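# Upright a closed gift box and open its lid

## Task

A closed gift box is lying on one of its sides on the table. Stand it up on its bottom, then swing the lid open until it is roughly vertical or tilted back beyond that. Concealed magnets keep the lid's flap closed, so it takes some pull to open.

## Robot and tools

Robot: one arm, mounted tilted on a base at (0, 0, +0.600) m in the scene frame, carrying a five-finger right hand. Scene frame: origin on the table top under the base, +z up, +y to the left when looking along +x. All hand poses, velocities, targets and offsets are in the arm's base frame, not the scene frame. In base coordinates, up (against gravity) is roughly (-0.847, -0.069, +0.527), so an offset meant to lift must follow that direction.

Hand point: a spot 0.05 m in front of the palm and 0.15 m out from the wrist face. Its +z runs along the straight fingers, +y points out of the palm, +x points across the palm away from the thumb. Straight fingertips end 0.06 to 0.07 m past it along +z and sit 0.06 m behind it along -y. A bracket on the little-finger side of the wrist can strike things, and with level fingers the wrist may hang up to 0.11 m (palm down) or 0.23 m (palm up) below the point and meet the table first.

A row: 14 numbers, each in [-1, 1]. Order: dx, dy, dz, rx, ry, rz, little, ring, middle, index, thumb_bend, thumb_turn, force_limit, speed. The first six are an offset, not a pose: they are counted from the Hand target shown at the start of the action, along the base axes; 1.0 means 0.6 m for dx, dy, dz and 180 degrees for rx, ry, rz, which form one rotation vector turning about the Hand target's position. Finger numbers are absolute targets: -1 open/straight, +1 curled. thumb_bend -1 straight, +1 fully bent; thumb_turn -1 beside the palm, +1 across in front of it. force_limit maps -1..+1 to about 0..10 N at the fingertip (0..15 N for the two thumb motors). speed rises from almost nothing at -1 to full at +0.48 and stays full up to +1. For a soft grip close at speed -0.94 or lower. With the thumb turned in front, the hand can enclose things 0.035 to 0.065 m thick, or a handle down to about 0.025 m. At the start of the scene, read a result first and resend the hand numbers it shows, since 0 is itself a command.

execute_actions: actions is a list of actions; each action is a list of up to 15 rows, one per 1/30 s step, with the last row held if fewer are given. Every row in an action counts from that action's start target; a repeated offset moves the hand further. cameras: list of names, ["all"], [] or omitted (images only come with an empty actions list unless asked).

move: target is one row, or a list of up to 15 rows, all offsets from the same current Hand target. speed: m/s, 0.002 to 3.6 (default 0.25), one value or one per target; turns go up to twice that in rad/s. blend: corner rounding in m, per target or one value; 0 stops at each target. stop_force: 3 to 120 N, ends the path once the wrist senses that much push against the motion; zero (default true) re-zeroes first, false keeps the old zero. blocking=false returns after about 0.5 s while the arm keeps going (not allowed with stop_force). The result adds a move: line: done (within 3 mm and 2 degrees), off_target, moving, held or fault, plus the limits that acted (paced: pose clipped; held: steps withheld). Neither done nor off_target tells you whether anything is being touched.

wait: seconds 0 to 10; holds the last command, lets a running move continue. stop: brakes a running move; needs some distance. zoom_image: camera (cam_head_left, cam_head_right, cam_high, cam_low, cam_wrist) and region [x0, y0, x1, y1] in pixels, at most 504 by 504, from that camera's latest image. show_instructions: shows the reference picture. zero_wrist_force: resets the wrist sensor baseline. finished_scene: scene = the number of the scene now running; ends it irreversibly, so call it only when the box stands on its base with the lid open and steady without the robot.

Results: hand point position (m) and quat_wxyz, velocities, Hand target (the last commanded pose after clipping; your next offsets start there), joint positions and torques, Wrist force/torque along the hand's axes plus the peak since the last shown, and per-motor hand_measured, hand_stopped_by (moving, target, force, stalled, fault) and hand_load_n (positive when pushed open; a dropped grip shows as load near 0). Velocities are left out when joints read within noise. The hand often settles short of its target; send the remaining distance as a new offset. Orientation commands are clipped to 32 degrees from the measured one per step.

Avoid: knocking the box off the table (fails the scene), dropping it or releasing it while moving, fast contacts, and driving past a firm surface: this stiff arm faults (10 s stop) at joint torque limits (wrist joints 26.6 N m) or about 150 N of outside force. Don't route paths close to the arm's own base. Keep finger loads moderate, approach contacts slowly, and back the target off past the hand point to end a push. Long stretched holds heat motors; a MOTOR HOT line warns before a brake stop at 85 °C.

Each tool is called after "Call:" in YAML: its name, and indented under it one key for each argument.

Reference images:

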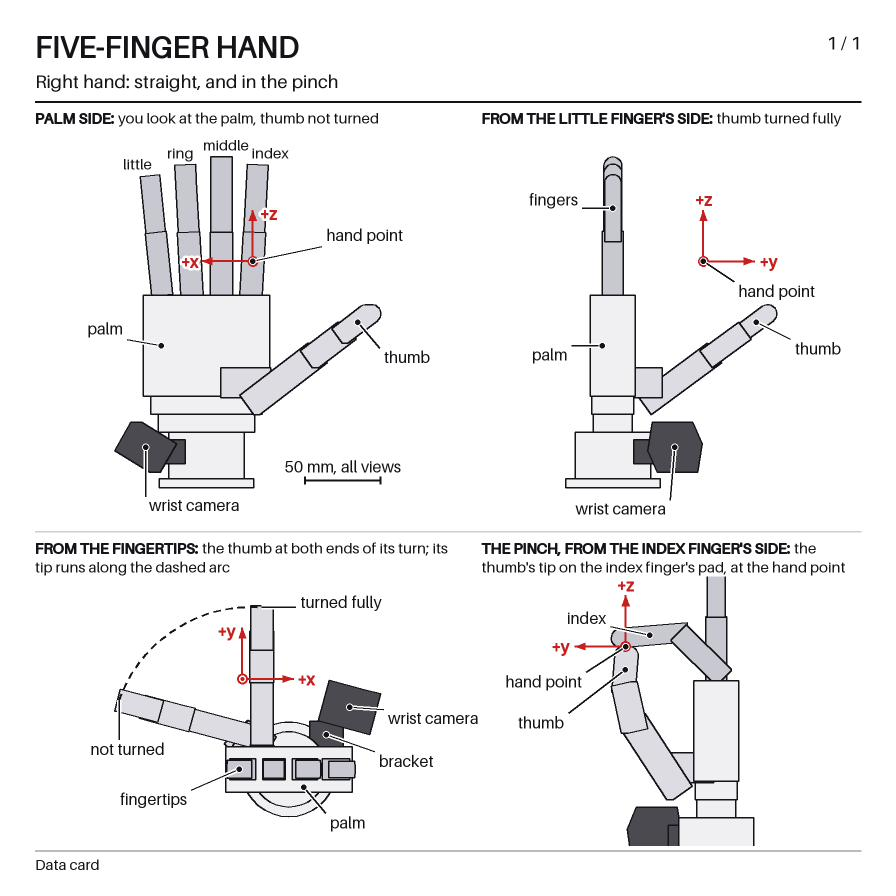

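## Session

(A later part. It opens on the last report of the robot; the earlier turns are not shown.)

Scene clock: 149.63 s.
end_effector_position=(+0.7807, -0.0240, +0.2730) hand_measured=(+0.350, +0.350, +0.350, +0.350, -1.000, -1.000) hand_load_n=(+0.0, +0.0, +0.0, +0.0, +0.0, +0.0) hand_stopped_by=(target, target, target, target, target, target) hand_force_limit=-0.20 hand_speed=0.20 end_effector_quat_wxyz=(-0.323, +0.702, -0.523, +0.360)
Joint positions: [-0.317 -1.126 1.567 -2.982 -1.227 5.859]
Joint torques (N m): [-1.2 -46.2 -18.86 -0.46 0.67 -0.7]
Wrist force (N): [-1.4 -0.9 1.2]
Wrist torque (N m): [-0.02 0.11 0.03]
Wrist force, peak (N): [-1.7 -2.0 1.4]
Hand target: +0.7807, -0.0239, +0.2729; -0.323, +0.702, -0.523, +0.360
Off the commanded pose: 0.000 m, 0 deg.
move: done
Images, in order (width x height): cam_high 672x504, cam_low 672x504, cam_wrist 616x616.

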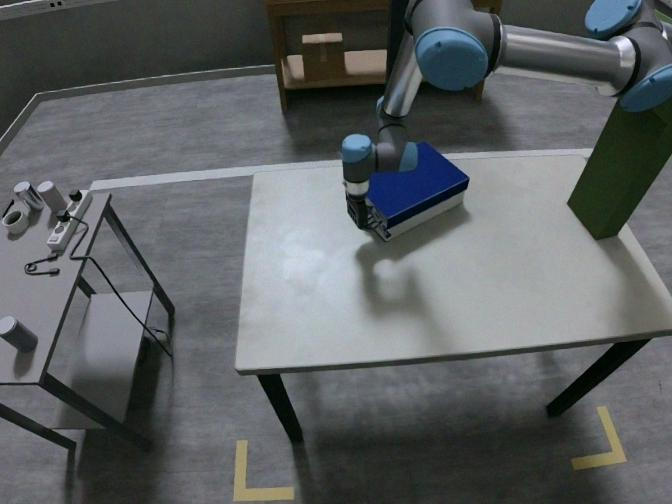

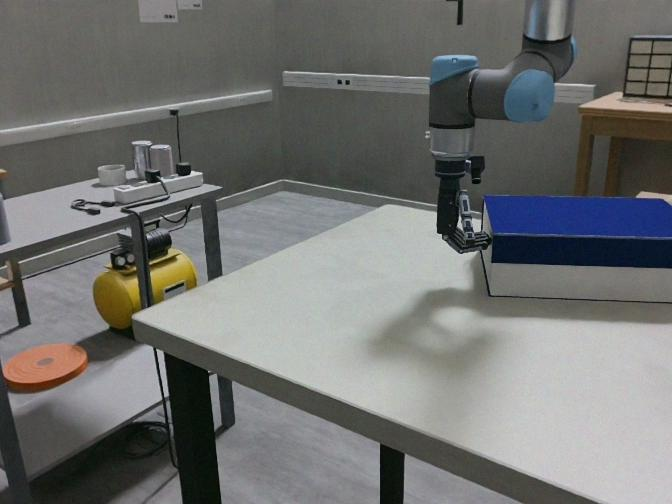

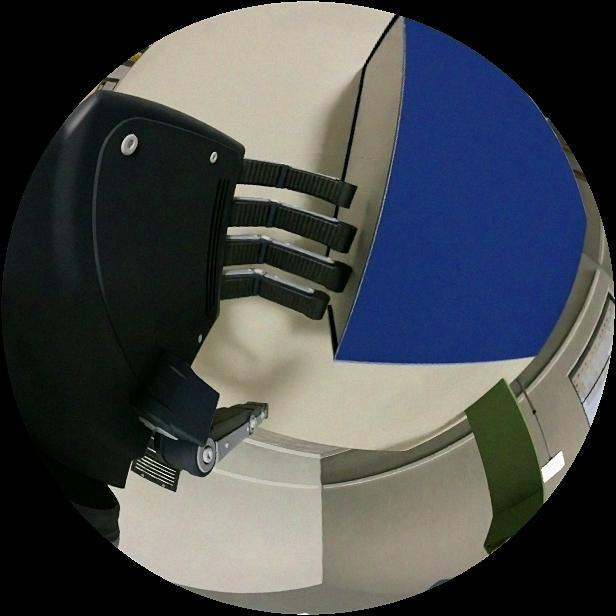

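Call:
move:
  target: [-0.0202,-0.0030,0.0051,0,0,0,0.35,0.35,0.35,0.35,-1,-1,-0.2,0.2]
  speed: 0.03

Call:
move:
  target: [-0.0090,-0.0015,0.0018,0,0,0,0.35,0.35,0.35,0.35,-1,-1,-0.2,0.2]
  speed: 0.03

Call:
move:
  target: [-0.0090,-0.0015,0.0018,0,0,0,0.35,0.35,0.35,0.35,-1,-1,-0.2,0.2]
  speed: 0.03
  cameras: ["cam_wrist","cam_low","cam_high"]

Call:
zoom_image:
  camera: "cam_low"
  region: [400, 140, 560, 300]

Call:
zoom_image:
  camera: "cam_wrist"
  region: [250, 130, 450, 330]

Scene clock: 150.90 s.
end_effector_position=(+0.7685, -0.0258, +0.2760) hand_measured=(+0.350, +0.350, +0.350, +0.350, -1.000, -1.000) hand_load_n=(+0.0, +0.0, +0.5, -0.5, +0.0, +0.0) hand_stopped_by=(target, target, target, target, target, target) hand_force_limit=-0.20 hand_speed=0.20 end_effector_quat_wxyz=(-0.323, +0.702, -0.523, +0.360) end_effector_velocity=(+0.002, -0.001, +0.001) end_effector_angular_velocity=(+0.000, -0.003, -0.001)
Joint positions: [-0.327 -1.156 1.602 -2.985 -1.22 5.853]
Joint velocities: [0 0.003 -0.006 0 -0.001 0.001]
Joint torques (N m): [3.9 -40.97 -17.76 -2.79 -0.06 -0.75]
Wrist force (N): [-2.0 -1.8 1.1]
Wrist torque (N m): [-0.06 0.16 -0.02]
Wrist force, peak (N): [-2.0 -1.8 1.1]
Hand target: +0.7686, -0.0257, +0.2760; -0.323, +0.702, -0.523, +0.360
Off the commanded pose: 0.000 m, 0 deg.
move: done

Scene clock: 151.60 s.
end_effector_position=(+0.7631, -0.0266, +0.2771) hand_measured=(+0.350, +0.350, +0.350, +0.350, -1.000, -1.000) hand_load_n=(+0.0, +0.0, +0.5, +0.5, +0.0, +0.0) hand_stopped_by=(target, target, target, target, target, target) hand_force_limit=-0.20 hand_speed=0.20 end_effector_quat_wxyz=(-0.323, +0.702, -0.523, +0.360)
Joint positions: [-0.331 -1.168 1.618 -2.987 -1.216 5.851]
Joint torques (N m): [-6.25 -42.74 -14.59 -3.16 1.41 -1.67]
Wrist force (N): [-1.6 -1.8 1.4]
Wrist torque (N m): [-0.05 0.11 -0.01]
Wrist force, peak (N): [-1.8 -1.7 1.5]
Hand target: +0.7632, -0.0266, +0.2771; -0.323, +0.702, -0.523, +0.360
Off the commanded pose: 0.000 m, 0 deg.
move: done

Scene clock: 152.30 s.
end_effector_position=(+0.7577, -0.0275, +0.2782) hand_measured=(+0.350, +0.350, +0.350, +0.350, -1.000, -1.000) hand_load_n=(+0.0, +0.0, +0.5, +0.0, +0.0, +0.0) hand_stopped_by=(target, target, target, target, target, target) hand_force_limit=-0.20 hand_speed=0.20 end_effector_quat_wxyz=(-0.323, +0.702, -0.523, +0.360)
Joint positions: [-0.336 -1.181 1.633 -2.989 -1.212 5.848]
Joint torques (N m): [-5.16 -41.62 -14.46 -3.46 1.47 -1.63]
Wrist force (N): [-1.6 -1.4 1.4]
Wrist torque (N m): [-0.05 0.13 -0.01]
Wrist force, peak (N): [-1.8 -1.3 3.4]
Hand target: +0.7578, -0.0275, +0.2782; -0.323, +0.702, -0.523, +0.360
Off the commanded pose: 0.000 m, 0 deg.
move: done
Images, in order (width x height): cam_high 672x504, cam_low 672x504, cam_wrist 616x616.

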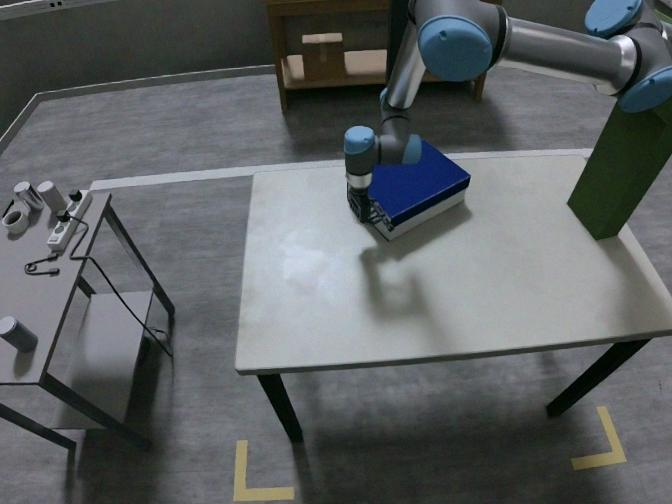

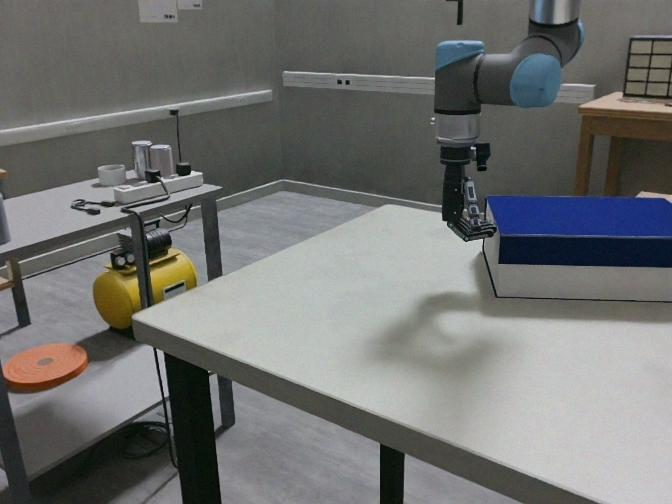

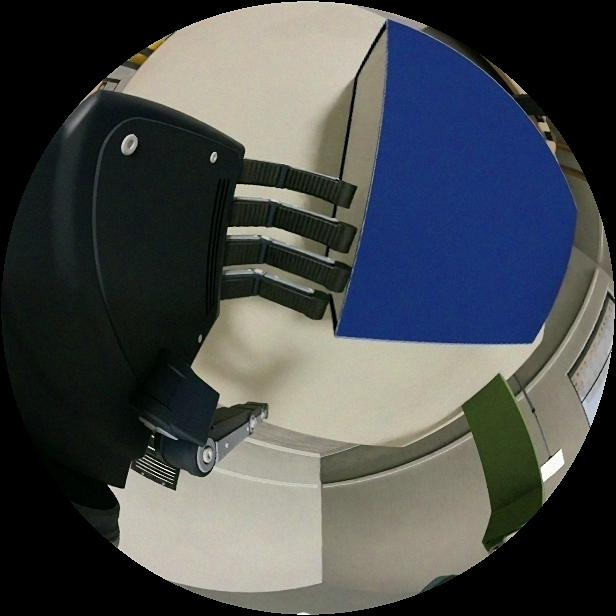

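Scaled by 3.150 from the camera's 672x504 image, which has a finer 960x720 frame.

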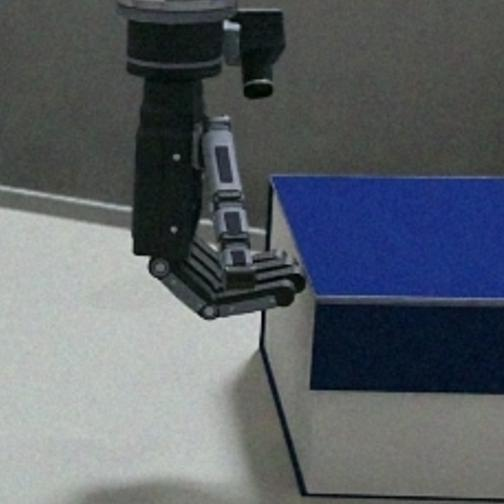

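Scaled by 2.520 from the camera's 616x616 image, which has a finer 880x880 frame.

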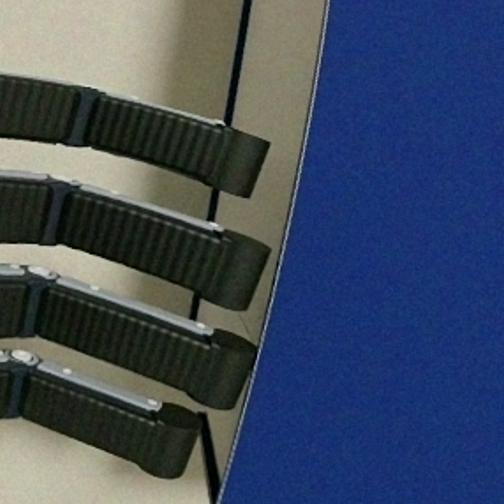

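Call:
move:
  target: [-0.0090,-0.0015,0.0018,0,0,0,0.35,0.35,0.35,0.35,-1,-1,-0.2,0.2]
  speed: 0.03

Call:
move:
  target: [-0.0090,-0.0015,0.0018,0,0,0,0.35,0.35,0.35,0.35,-1,-1,-0.2,0.2]
  speed: 0.03
  cameras: ["cam_wrist","cam_low","cam_high"]

Call:
zoom_image:
  camera: "cam_low"
  region: [400, 140, 560, 300]

Call:
zoom_image:
  camera: "cam_wrist"
  region: [280, 160, 400, 280]

Scene clock: 153.33 s.
end_effector_position=(+0.7523, -0.0284, +0.2792) hand_measured=(+0.350, +0.350, +0.350, +0.350, -1.000, -1.000) hand_load_n=(+0.0, +0.0, +0.5, +0.0, +0.0, +0.0) hand_stopped_by=(target, target, target, target, target, target) hand_force_limit=-0.20 hand_speed=0.20 end_effector_quat_wxyz=(-0.323, +0.702, -0.523, +0.360)
Joint positions: [-0.34 -1.194 1.649 -2.991 -1.208 5.845]
Joint torques (N m): [-6.57 -42.12 -14.57 -3.45 1.35 -1.79]
Wrist force (N): [-1.5 -1.7 1.4]
Wrist torque (N m): [-0.07 0.10 0.01]
Wrist force, peak (N): [-2.0 -1.8 1.3]
Hand target: +0.7524, -0.0284, +0.2792; -0.323, +0.702, -0.523, +0.360
Off the commanded pose: 0.000 m, 0 deg.
move: done

Scene clock: 154.03 s.
end_effector_position=(+0.7469, -0.0293, +0.2803) hand_measured=(+0.350, +0.350, +0.350, +0.350, -1.000, -1.000) hand_load_n=(+0.0, +0.0, +0.0, +0.0, +0.0, +0.0) hand_stopped_by=(target, target, target, target, target, target) hand_force_limit=-0.20 hand_speed=0.20 end_effector_quat_wxyz=(-0.323, +0.702, -0.523, +0.360)
Joint positions: [-0.345 -1.207 1.664 -2.992 -1.205 5.842]
Joint torques (N m): [-4.78 -41.74 -14.02 -3.52 1.41 -1.86]
Wrist force (N): [-1.6 -0.9 0.8]
Wrist torque (N m): [-0.03 0.14 0.02]
Wrist force, peak (N): [-1.7 -1.9 1.1]
Hand target: +0.7470, -0.0293, +0.2803; -0.323, +0.702, -0.523, +0.360
Off the commanded pose: 0.000 m, 0 deg.
move: done
Images, in order (width x height): cam_high 672x504, cam_low 672x504, cam_wrist 616x616.

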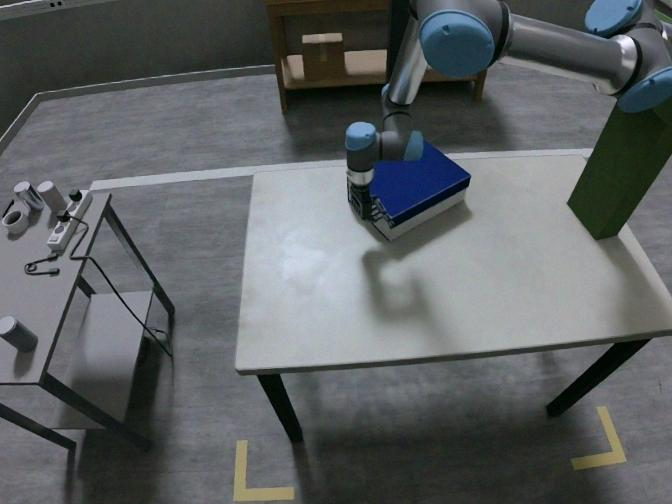

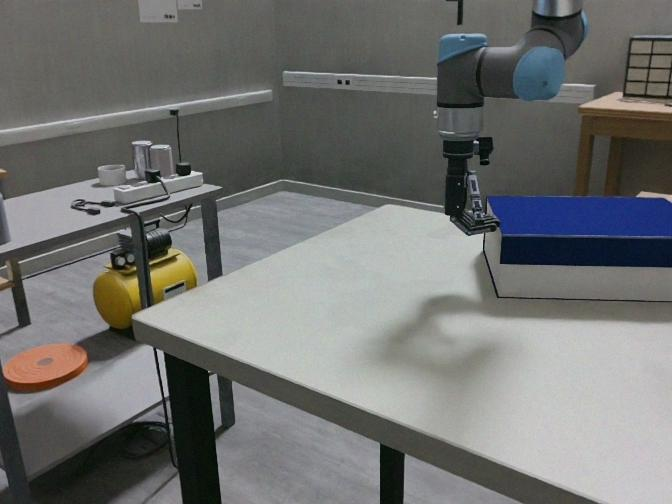

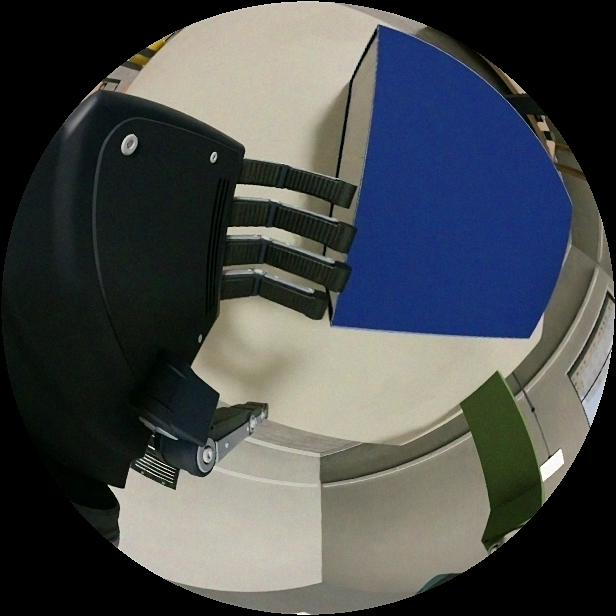

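Scaled by 3.150 from the camera's 672x504 image, which has a finer 960x720 frame.

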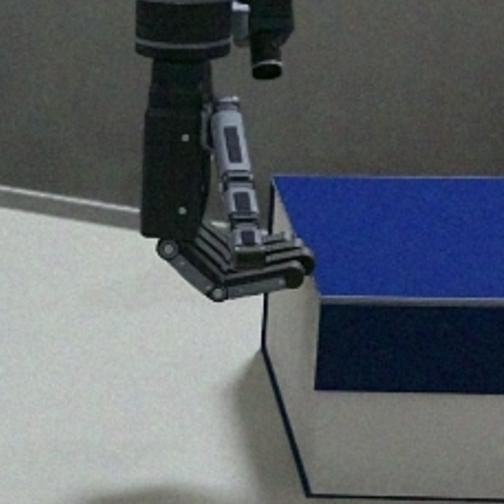

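Scaled by 4.200 from the camera's 616x616 image, which has a finer 880x880 frame.

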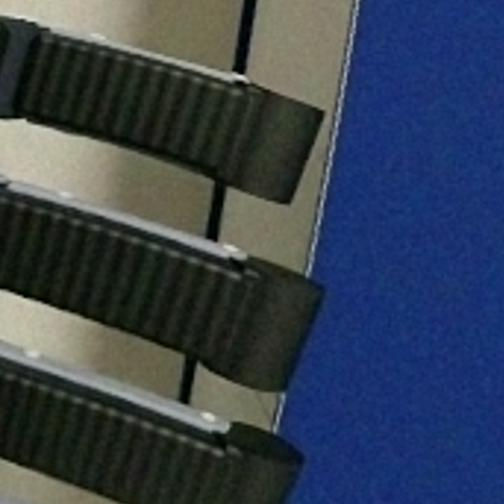

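Call:
move:
  target:
    - [0.0125,0.0061,0.0208,0,0,0,0.35,0.35,0.35,0.35,-1,-1,-0.2,0.2]
    - [0.0520,0.0093,-0.0038,0,0,0,0.35,0.35,0.35,0.35,-1,-1,-0.2,0.2]
    - [0.0229,-0.0049,-0.0523,0,0,0,0.35,0.35,0.35,0.35,-1,-1,-0.2,0.2]
  speed: 0.06
  cameras: ["cam_low","cam_wrist"]

Call:
zoom_image:
  camera: "cam_low"
  region: [400, 140, 560, 300]

Call:
zoom_image:
  camera: "cam_wrist"
  region: [260, 140, 400, 280]

Scene clock: 156.87 s.
end_effector_position=(+0.7607, -0.0324, +0.2489) hand_measured=(+0.350, +0.350, +0.350, +0.350, -1.000, -1.000) hand_load_n=(+0.0, +0.0, +0.0, +0.0, +0.0, +0.0) hand_stopped_by=(target, target, target, target, target, target) hand_force_limit=-0.20 hand_speed=0.20 end_effector_quat_wxyz=(-0.323, +0.702, -0.523, +0.360)
Joint positions: [-0.342 -1.142 1.659 -3.053 -1.207 5.844]
Joint torques (N m): [11.94 -56.42 -15.56 -0.09 -2.27 1.27]
Wrist force (N): [-1.5 -1.1 0.9]
Wrist torque (N m): [-0.07 0.12 0.01]
Wrist force, peak (N): [-2.3 -2.9 1.0]
Hand target: +0.7608, -0.0322, +0.2489; -0.323, +0.702, -0.523, +0.360
Off the commanded pose: 0.000 m, 0 deg.
move: done
Images, in order (width x height): cam_low 672x504, cam_wrist 616x616.

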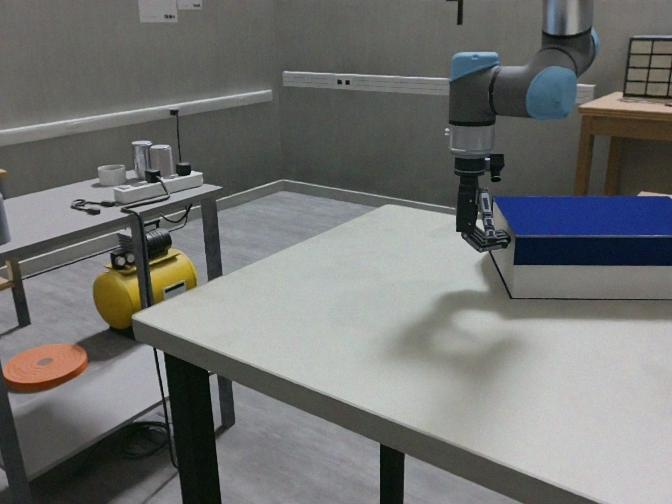

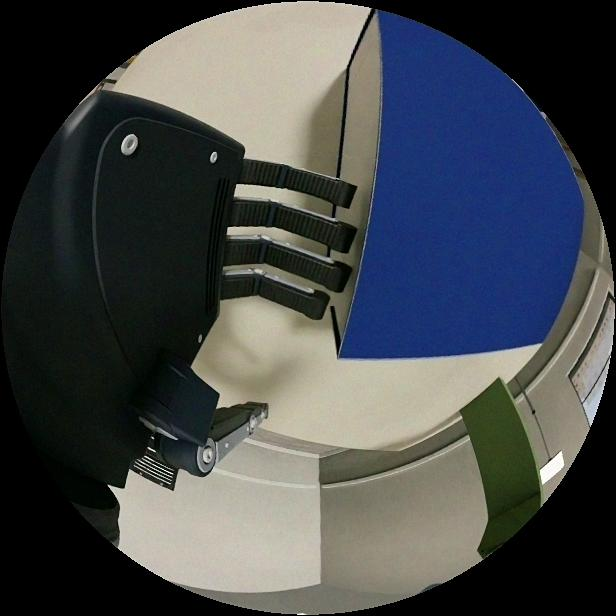

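Scaled by 3.150 from the camera's 672x504 image, which has a finer 960x720 frame.

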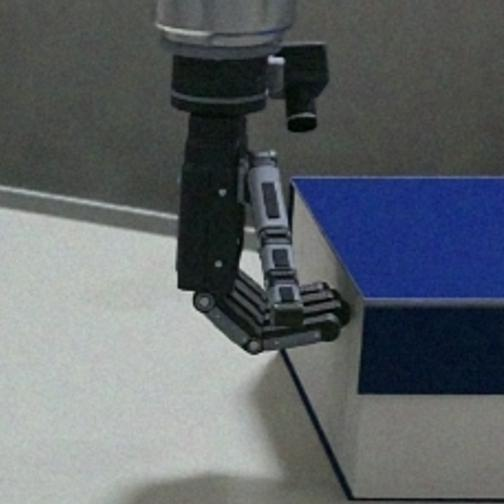

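Scaled by 3.600 from the camera's 616x616 image, which has a finer 880x880 frame.

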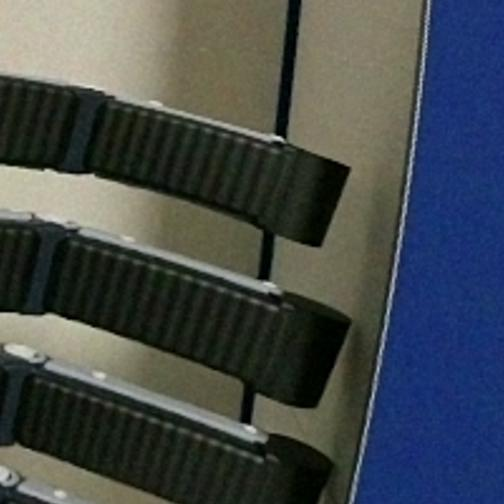

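Call:
move:
  target: [-0.0561,-0.0129,-0.0127,0,0,0,0.35,0.35,0.35,0.35,-1,-1,-0.2,0.2]
  speed: 0.06
  cameras: ["cam_low","cam_wrist"]

Call:
zoom_image:
  camera: "cam_low"
  region: [420, 140, 580, 300]

Call:
zoom_image:
  camera: "cam_wrist"
  region: [260, 140, 400, 280]

Scene clock: 158.23 s.
end_effector_position=(+0.7271, -0.0401, +0.2414) hand_measured=(+0.350, +0.350, +0.350, +0.350, -1.000, -1.000) hand_load_n=(+0.5, +0.0, +0.5, +0.0, +0.0, +0.0) hand_stopped_by=(target, target, target, target, target, target) hand_force_limit=-0.20 hand_speed=0.20 end_effector_quat_wxyz=(-0.323, +0.702, -0.523, +0.360)
Joint positions: [-0.376 -1.202 1.77 -3.096 -1.179 5.823]
Joint torques (N m): [11.81 -40.17 -9.09 -0.57 -2.6 2.53]
Wrist force (N): [-1.5 -1.0 0.8]
Wrist torque (N m): [-0.06 0.11 -0.01]
Wrist force, peak (N): [-1.7 -1.4 3.1]
Hand target: +0.7271, -0.0400, +0.2413; -0.323, +0.702, -0.523, +0.360
Off the commanded pose: 0.000 m, 0 deg.
move: done
Images, in order (width x height): cam_low 672x504, cam_wrist 616x616.

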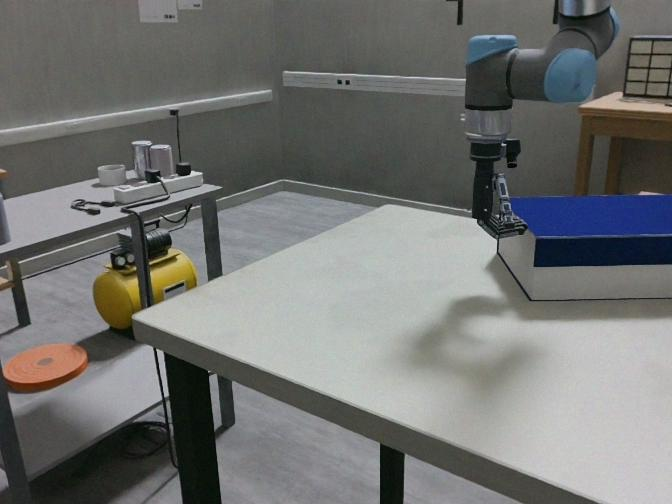

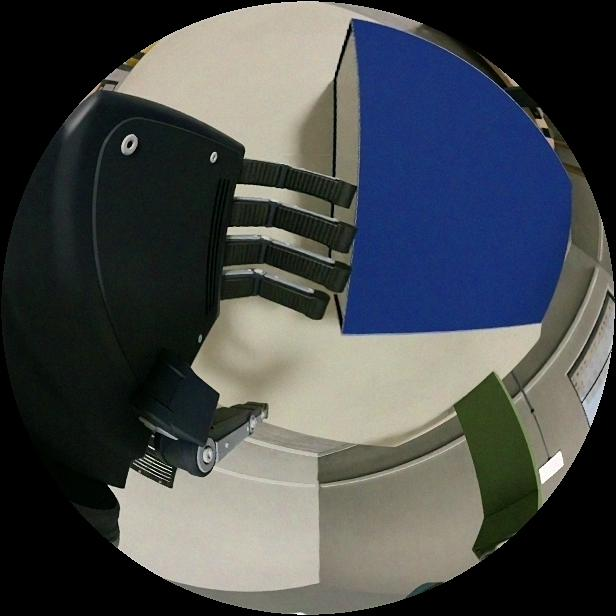

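Scaled by 3.150 from the camera's 672x504 image, which has a finer 960x720 frame.

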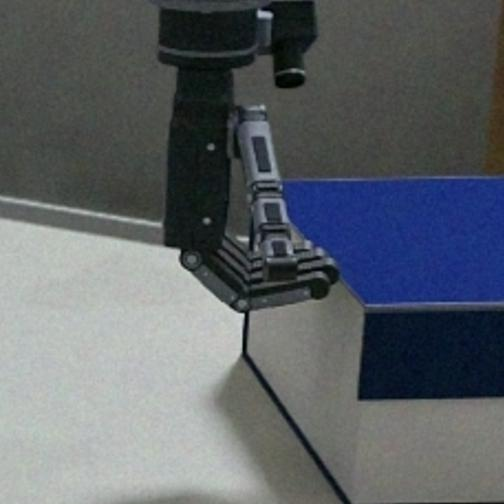

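Scaled by 3.600 from the camera's 616x616 image, which has a finer 880x880 frame.

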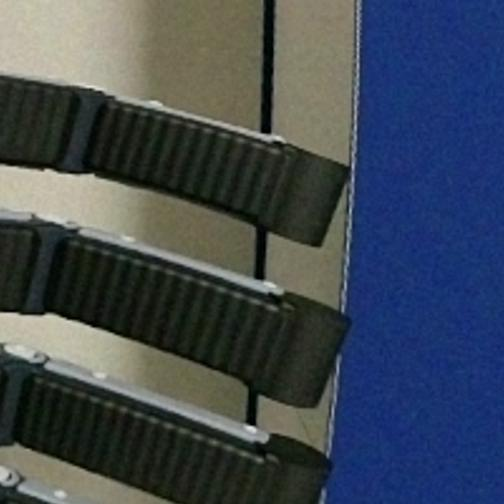

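Call:
execute_actions:
  actions: []

Scene clock: 159.77 s.
end_effector_position=(+0.7271, -0.0400, +0.2413) hand_measured=(+0.350, +0.350, +0.350, +0.350, -1.000, -1.000) hand_load_n=(+0.0, +0.0, +0.0, +0.0, +0.0, +0.0) hand_stopped_by=(target, target, target, target, target, target) hand_force_limit=-0.20 hand_speed=0.20 end_effector_quat_wxyz=(-0.323, +0.702, -0.523, +0.360)
Joint positions: [-0.376 -1.202 1.77 -3.096 -1.179 5.823]
Joint velocities: within noise
Joint torques (N m): [12.21 -37.5 -1.61 -0.35 -2.62 2.69]
Wrist force (N): [-1.5 -0.9 0.9]
Wrist torque (N m): [-0.05 0.09 -0.01]
Wrist force, peak (N): [-1.6 -1.0 1.1]
Hand target: +0.7271, -0.0400, +0.2413; -0.323, +0.702, -0.523, +0.360
Off the commanded pose: 0.000 m, 0 deg.

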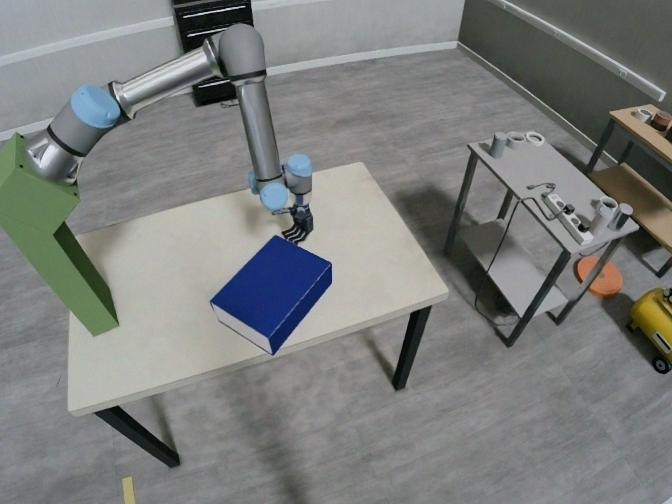

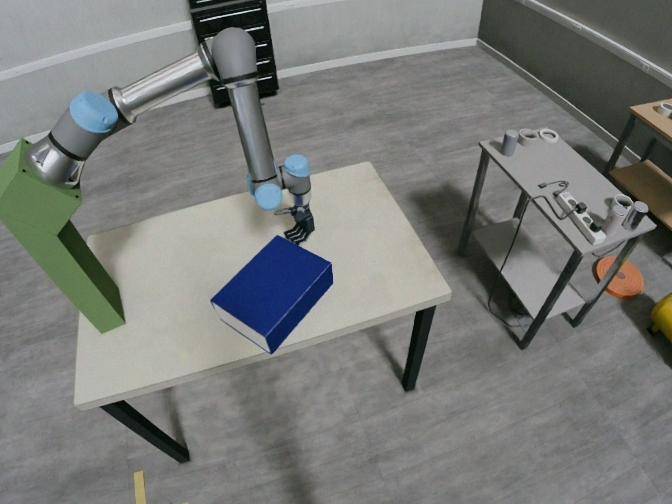

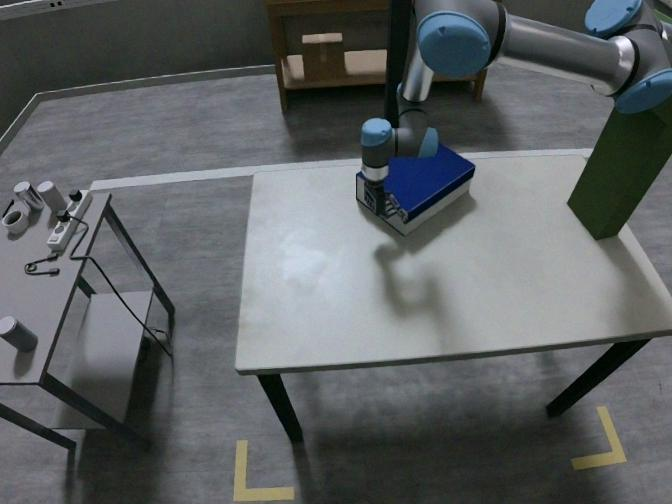

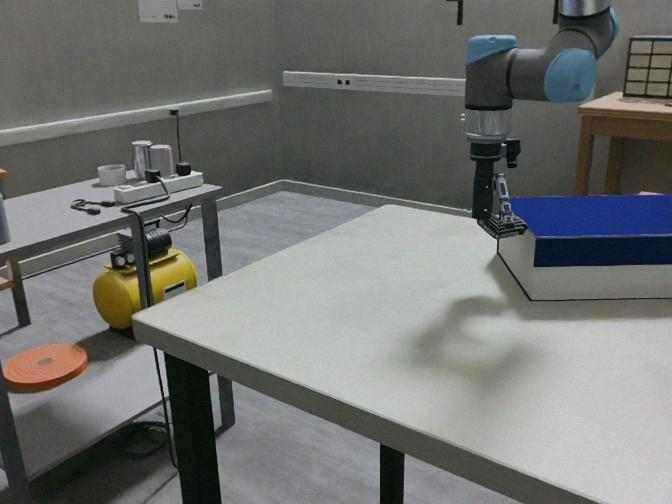

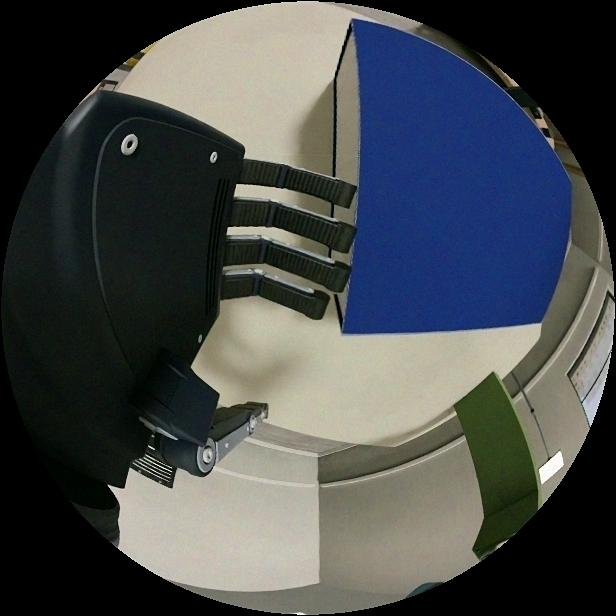

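Call:
move:
  target:
    - [-0.0032,0.0098,0.0593,0,0,0,0.35,0.35,0.35,0.35,-1,-1,-0.2,0.2]
    - [-0.2624,-0.0131,0.2246,0,0,0,-1,-1,-1,-1,-1,-1,-0.2,0.2]
    - [-0.4838,-0.8078,-0.2327,-0.3222,-0.0258,0.2010,-1,-1,-1,-1,-1,-1,-0.2,0.2]
    - [-0.1664,-0.7823,-0.4307,-0.3222,-0.0258,0.2010,-1,-1,-1,-1,-1,-1,-0.2,0.2]
  speed: 0.35
  blend: [0.01,0.03,0.03,0]
  cameras: ["all"]

Scene clock: 166.47 s.
end_effector_position=(+0.6271, -0.5094, -0.0171) hand_measured=(-1.000, -1.000, -1.000, -1.000, -1.000, -1.000) hand_load_n=(+0.0, +0.0, +0.0, +0.0, +0.0, +0.0) hand_stopped_by=(target, target, target, target, target, target) hand_force_limit=-0.20 hand_speed=0.20 end_effector_quat_wxyz=(-0.060, +0.876, -0.040, +0.477)
Joint positions: [-1.035 -0.668 1.672 -3.18 -0.712 4.053]
Joint torques (N m): [-21.33 -24.2 -12.92 -3.19 0.58 1.83]
Wrist force (N): [-1.0 -1.2 0.9]
Wrist torque (N m): [-0.07 0.02 0.07]
Wrist force, peak (N): [-1.1 -3.6 1.7]
Hand target: +0.6273, -0.5093, -0.0171; -0.060, +0.876, -0.040, +0.477
Off the commanded pose: 0.000 m, 0 deg.
move: done; blend cut to 0 m at target 2

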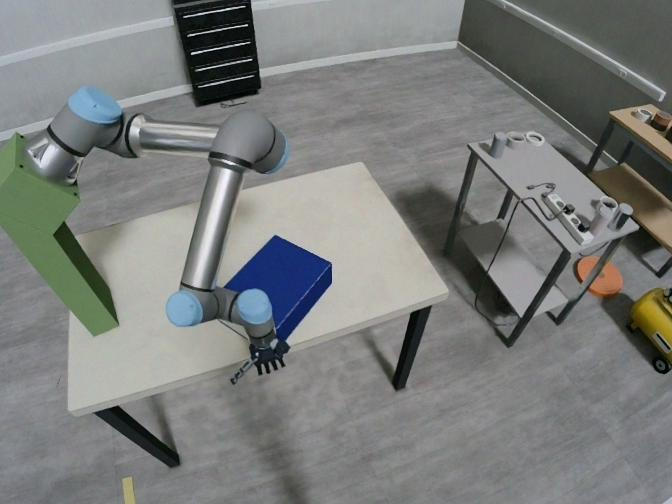

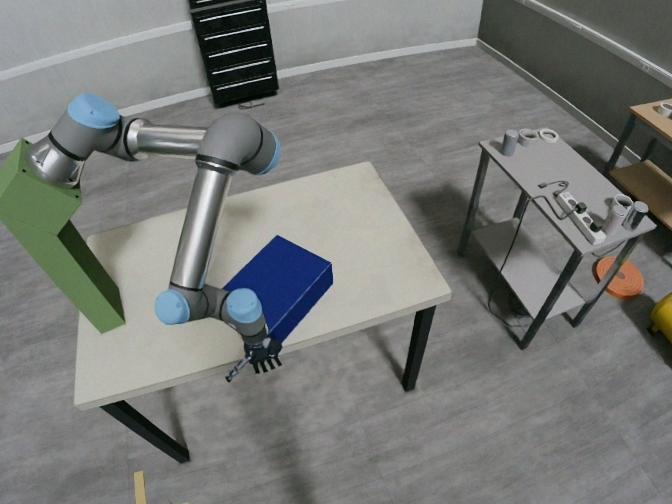

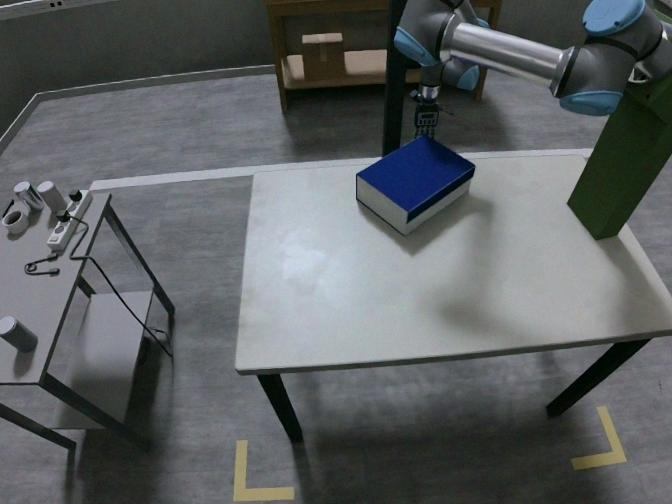

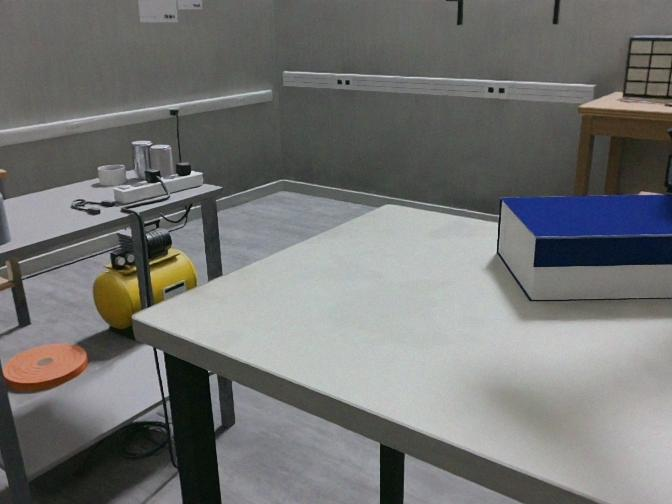

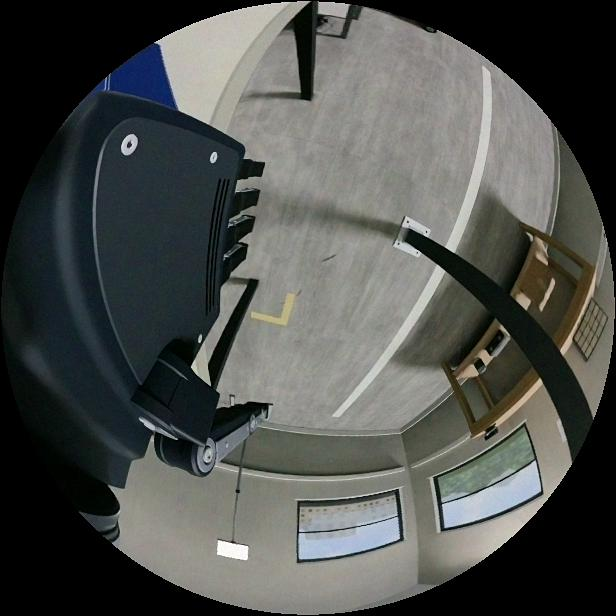

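Call:
move:
  target: [0.0033,0.2968,0.0435,0,0,0,-1,-1,-1,-1,-1,-1,-0.2,0.2]
  speed: 0.08
  cameras: ["cam_head_left","cam_high","cam_wrist"]

Scene clock: 170.07 s.
end_effector_position=(+0.6292, -0.3312, +0.0090) hand_measured=(-1.000, -1.000, -1.000, -1.000, -1.000, -1.000) hand_load_n=(+0.0, +0.0, +0.0, +0.0, +0.0, +0.0) hand_stopped_by=(target, target, target, target, target, target) hand_force_limit=-0.20 hand_speed=0.20 end_effector_quat_wxyz=(-0.060, +0.876, -0.040, +0.477) end_effector_velocity=(+0.001, -0.002, +0.000) end_effector_angular_velocity=(-0.002, -0.002, +0.004)
Joint positions: [-0.847 -0.821 2.011 -3.517 -0.832 4.263]
Joint velocities: [-0.003 0.001 -0.004 0.003 0.005 -0.005]
Joint torques (N m): [-32.4 -21.26 -6.78 -0.03 2.56 -2.59]
Wrist force (N): [-0.9 -1.0 1.1]
Wrist torque (N m): [-0.08 0.00 0.08]
Wrist force, peak (N): [-1.0 -1.7 1.0]
Hand target: +0.6292, -0.3313, +0.0090; -0.060, +0.876, -0.040, +0.477
Off the commanded pose: 0.000 m, 0 deg.
move: done
Images, in order (width x height): cam_head_left 672x504, cam_high 672x504, cam_wrist 616x616.

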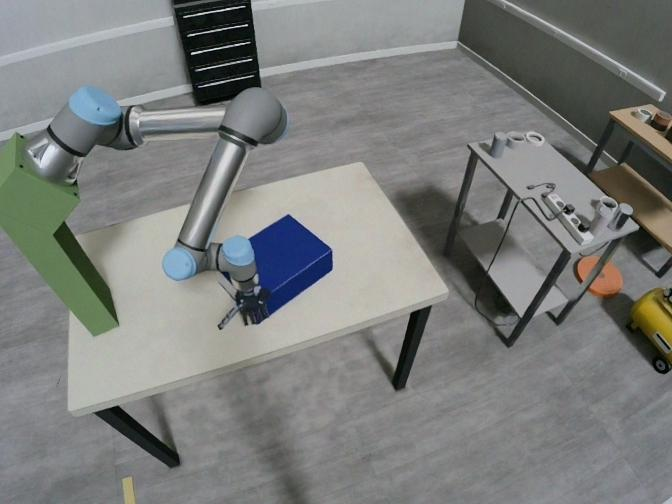

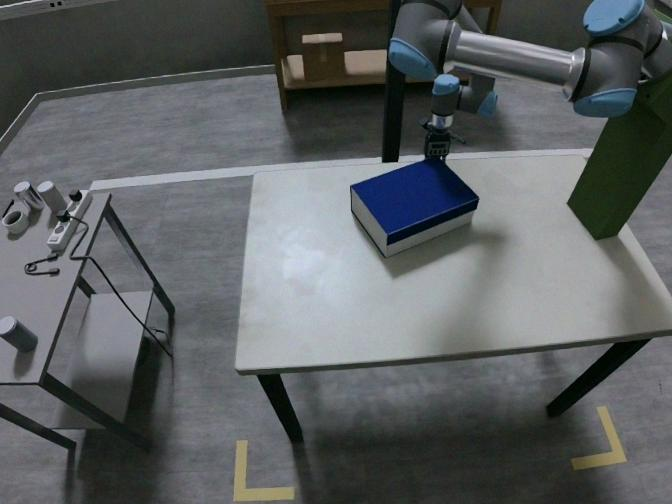

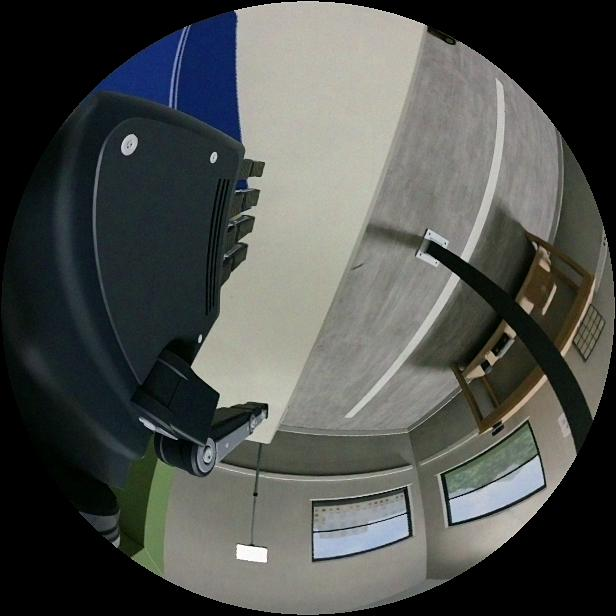

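Call:
move:
  target: [0.0018,0.1649,0.0242,0,0,0,-1,-1,-1,-1,-1,-1,-0.2,0.2]
  speed: 0.08
  cameras: ["cam_head_left","cam_high","cam_wrist"]

Scene clock: 172.10 s.
end_effector_position=(+0.6303, -0.2322, +0.0235) hand_measured=(-1.000, -1.000, -1.000, -1.000, -1.000, -1.000) hand_load_n=(+0.0, +0.0, +0.0, +0.0, +0.0, +0.0) hand_stopped_by=(target, target, target, target, target, target) hand_force_limit=-0.20 hand_speed=0.20 end_effector_quat_wxyz=(-0.060, +0.876, -0.040, +0.477) end_effector_velocity=(+0.001, -0.001, -0.001) end_effector_angular_velocity=(+0.000, +0.000, +0.004)
Joint positions: [-0.699 -0.882 2.135 -3.665 -0.938 4.397]
Joint velocities: [-0.003 0.003 -0.003 0.004 0.005 -0.006]
Joint torques (N m): [-27.14 -22.03 -5.88 -0.32 2.36 -2.6]
Wrist force (N): [-1.1 -1.1 1.2]
Wrist torque (N m): [-0.08 0.02 0.06]
Wrist force, peak (N): [-1.5 0.9 1.5]
Hand target: +0.6303, -0.2323, +0.0235; -0.060, +0.876, -0.040, +0.477
Off the commanded pose: 0.000 m, 0 deg.
move: done
Images, in order (width x height): cam_head_left 672x504, cam_high 672x504, cam_wrist 616x616.

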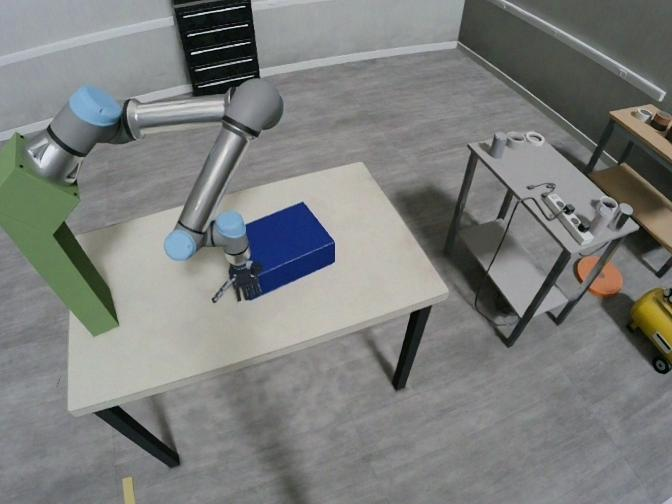

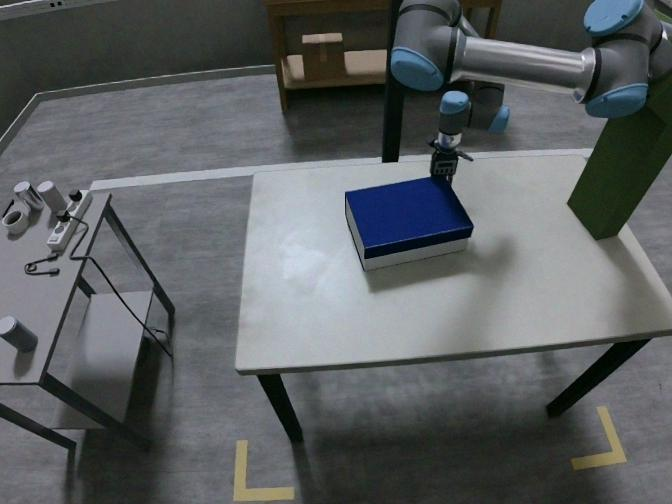

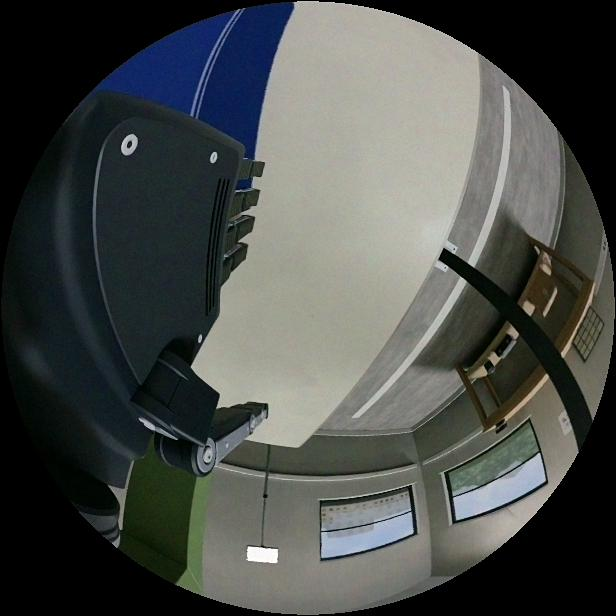

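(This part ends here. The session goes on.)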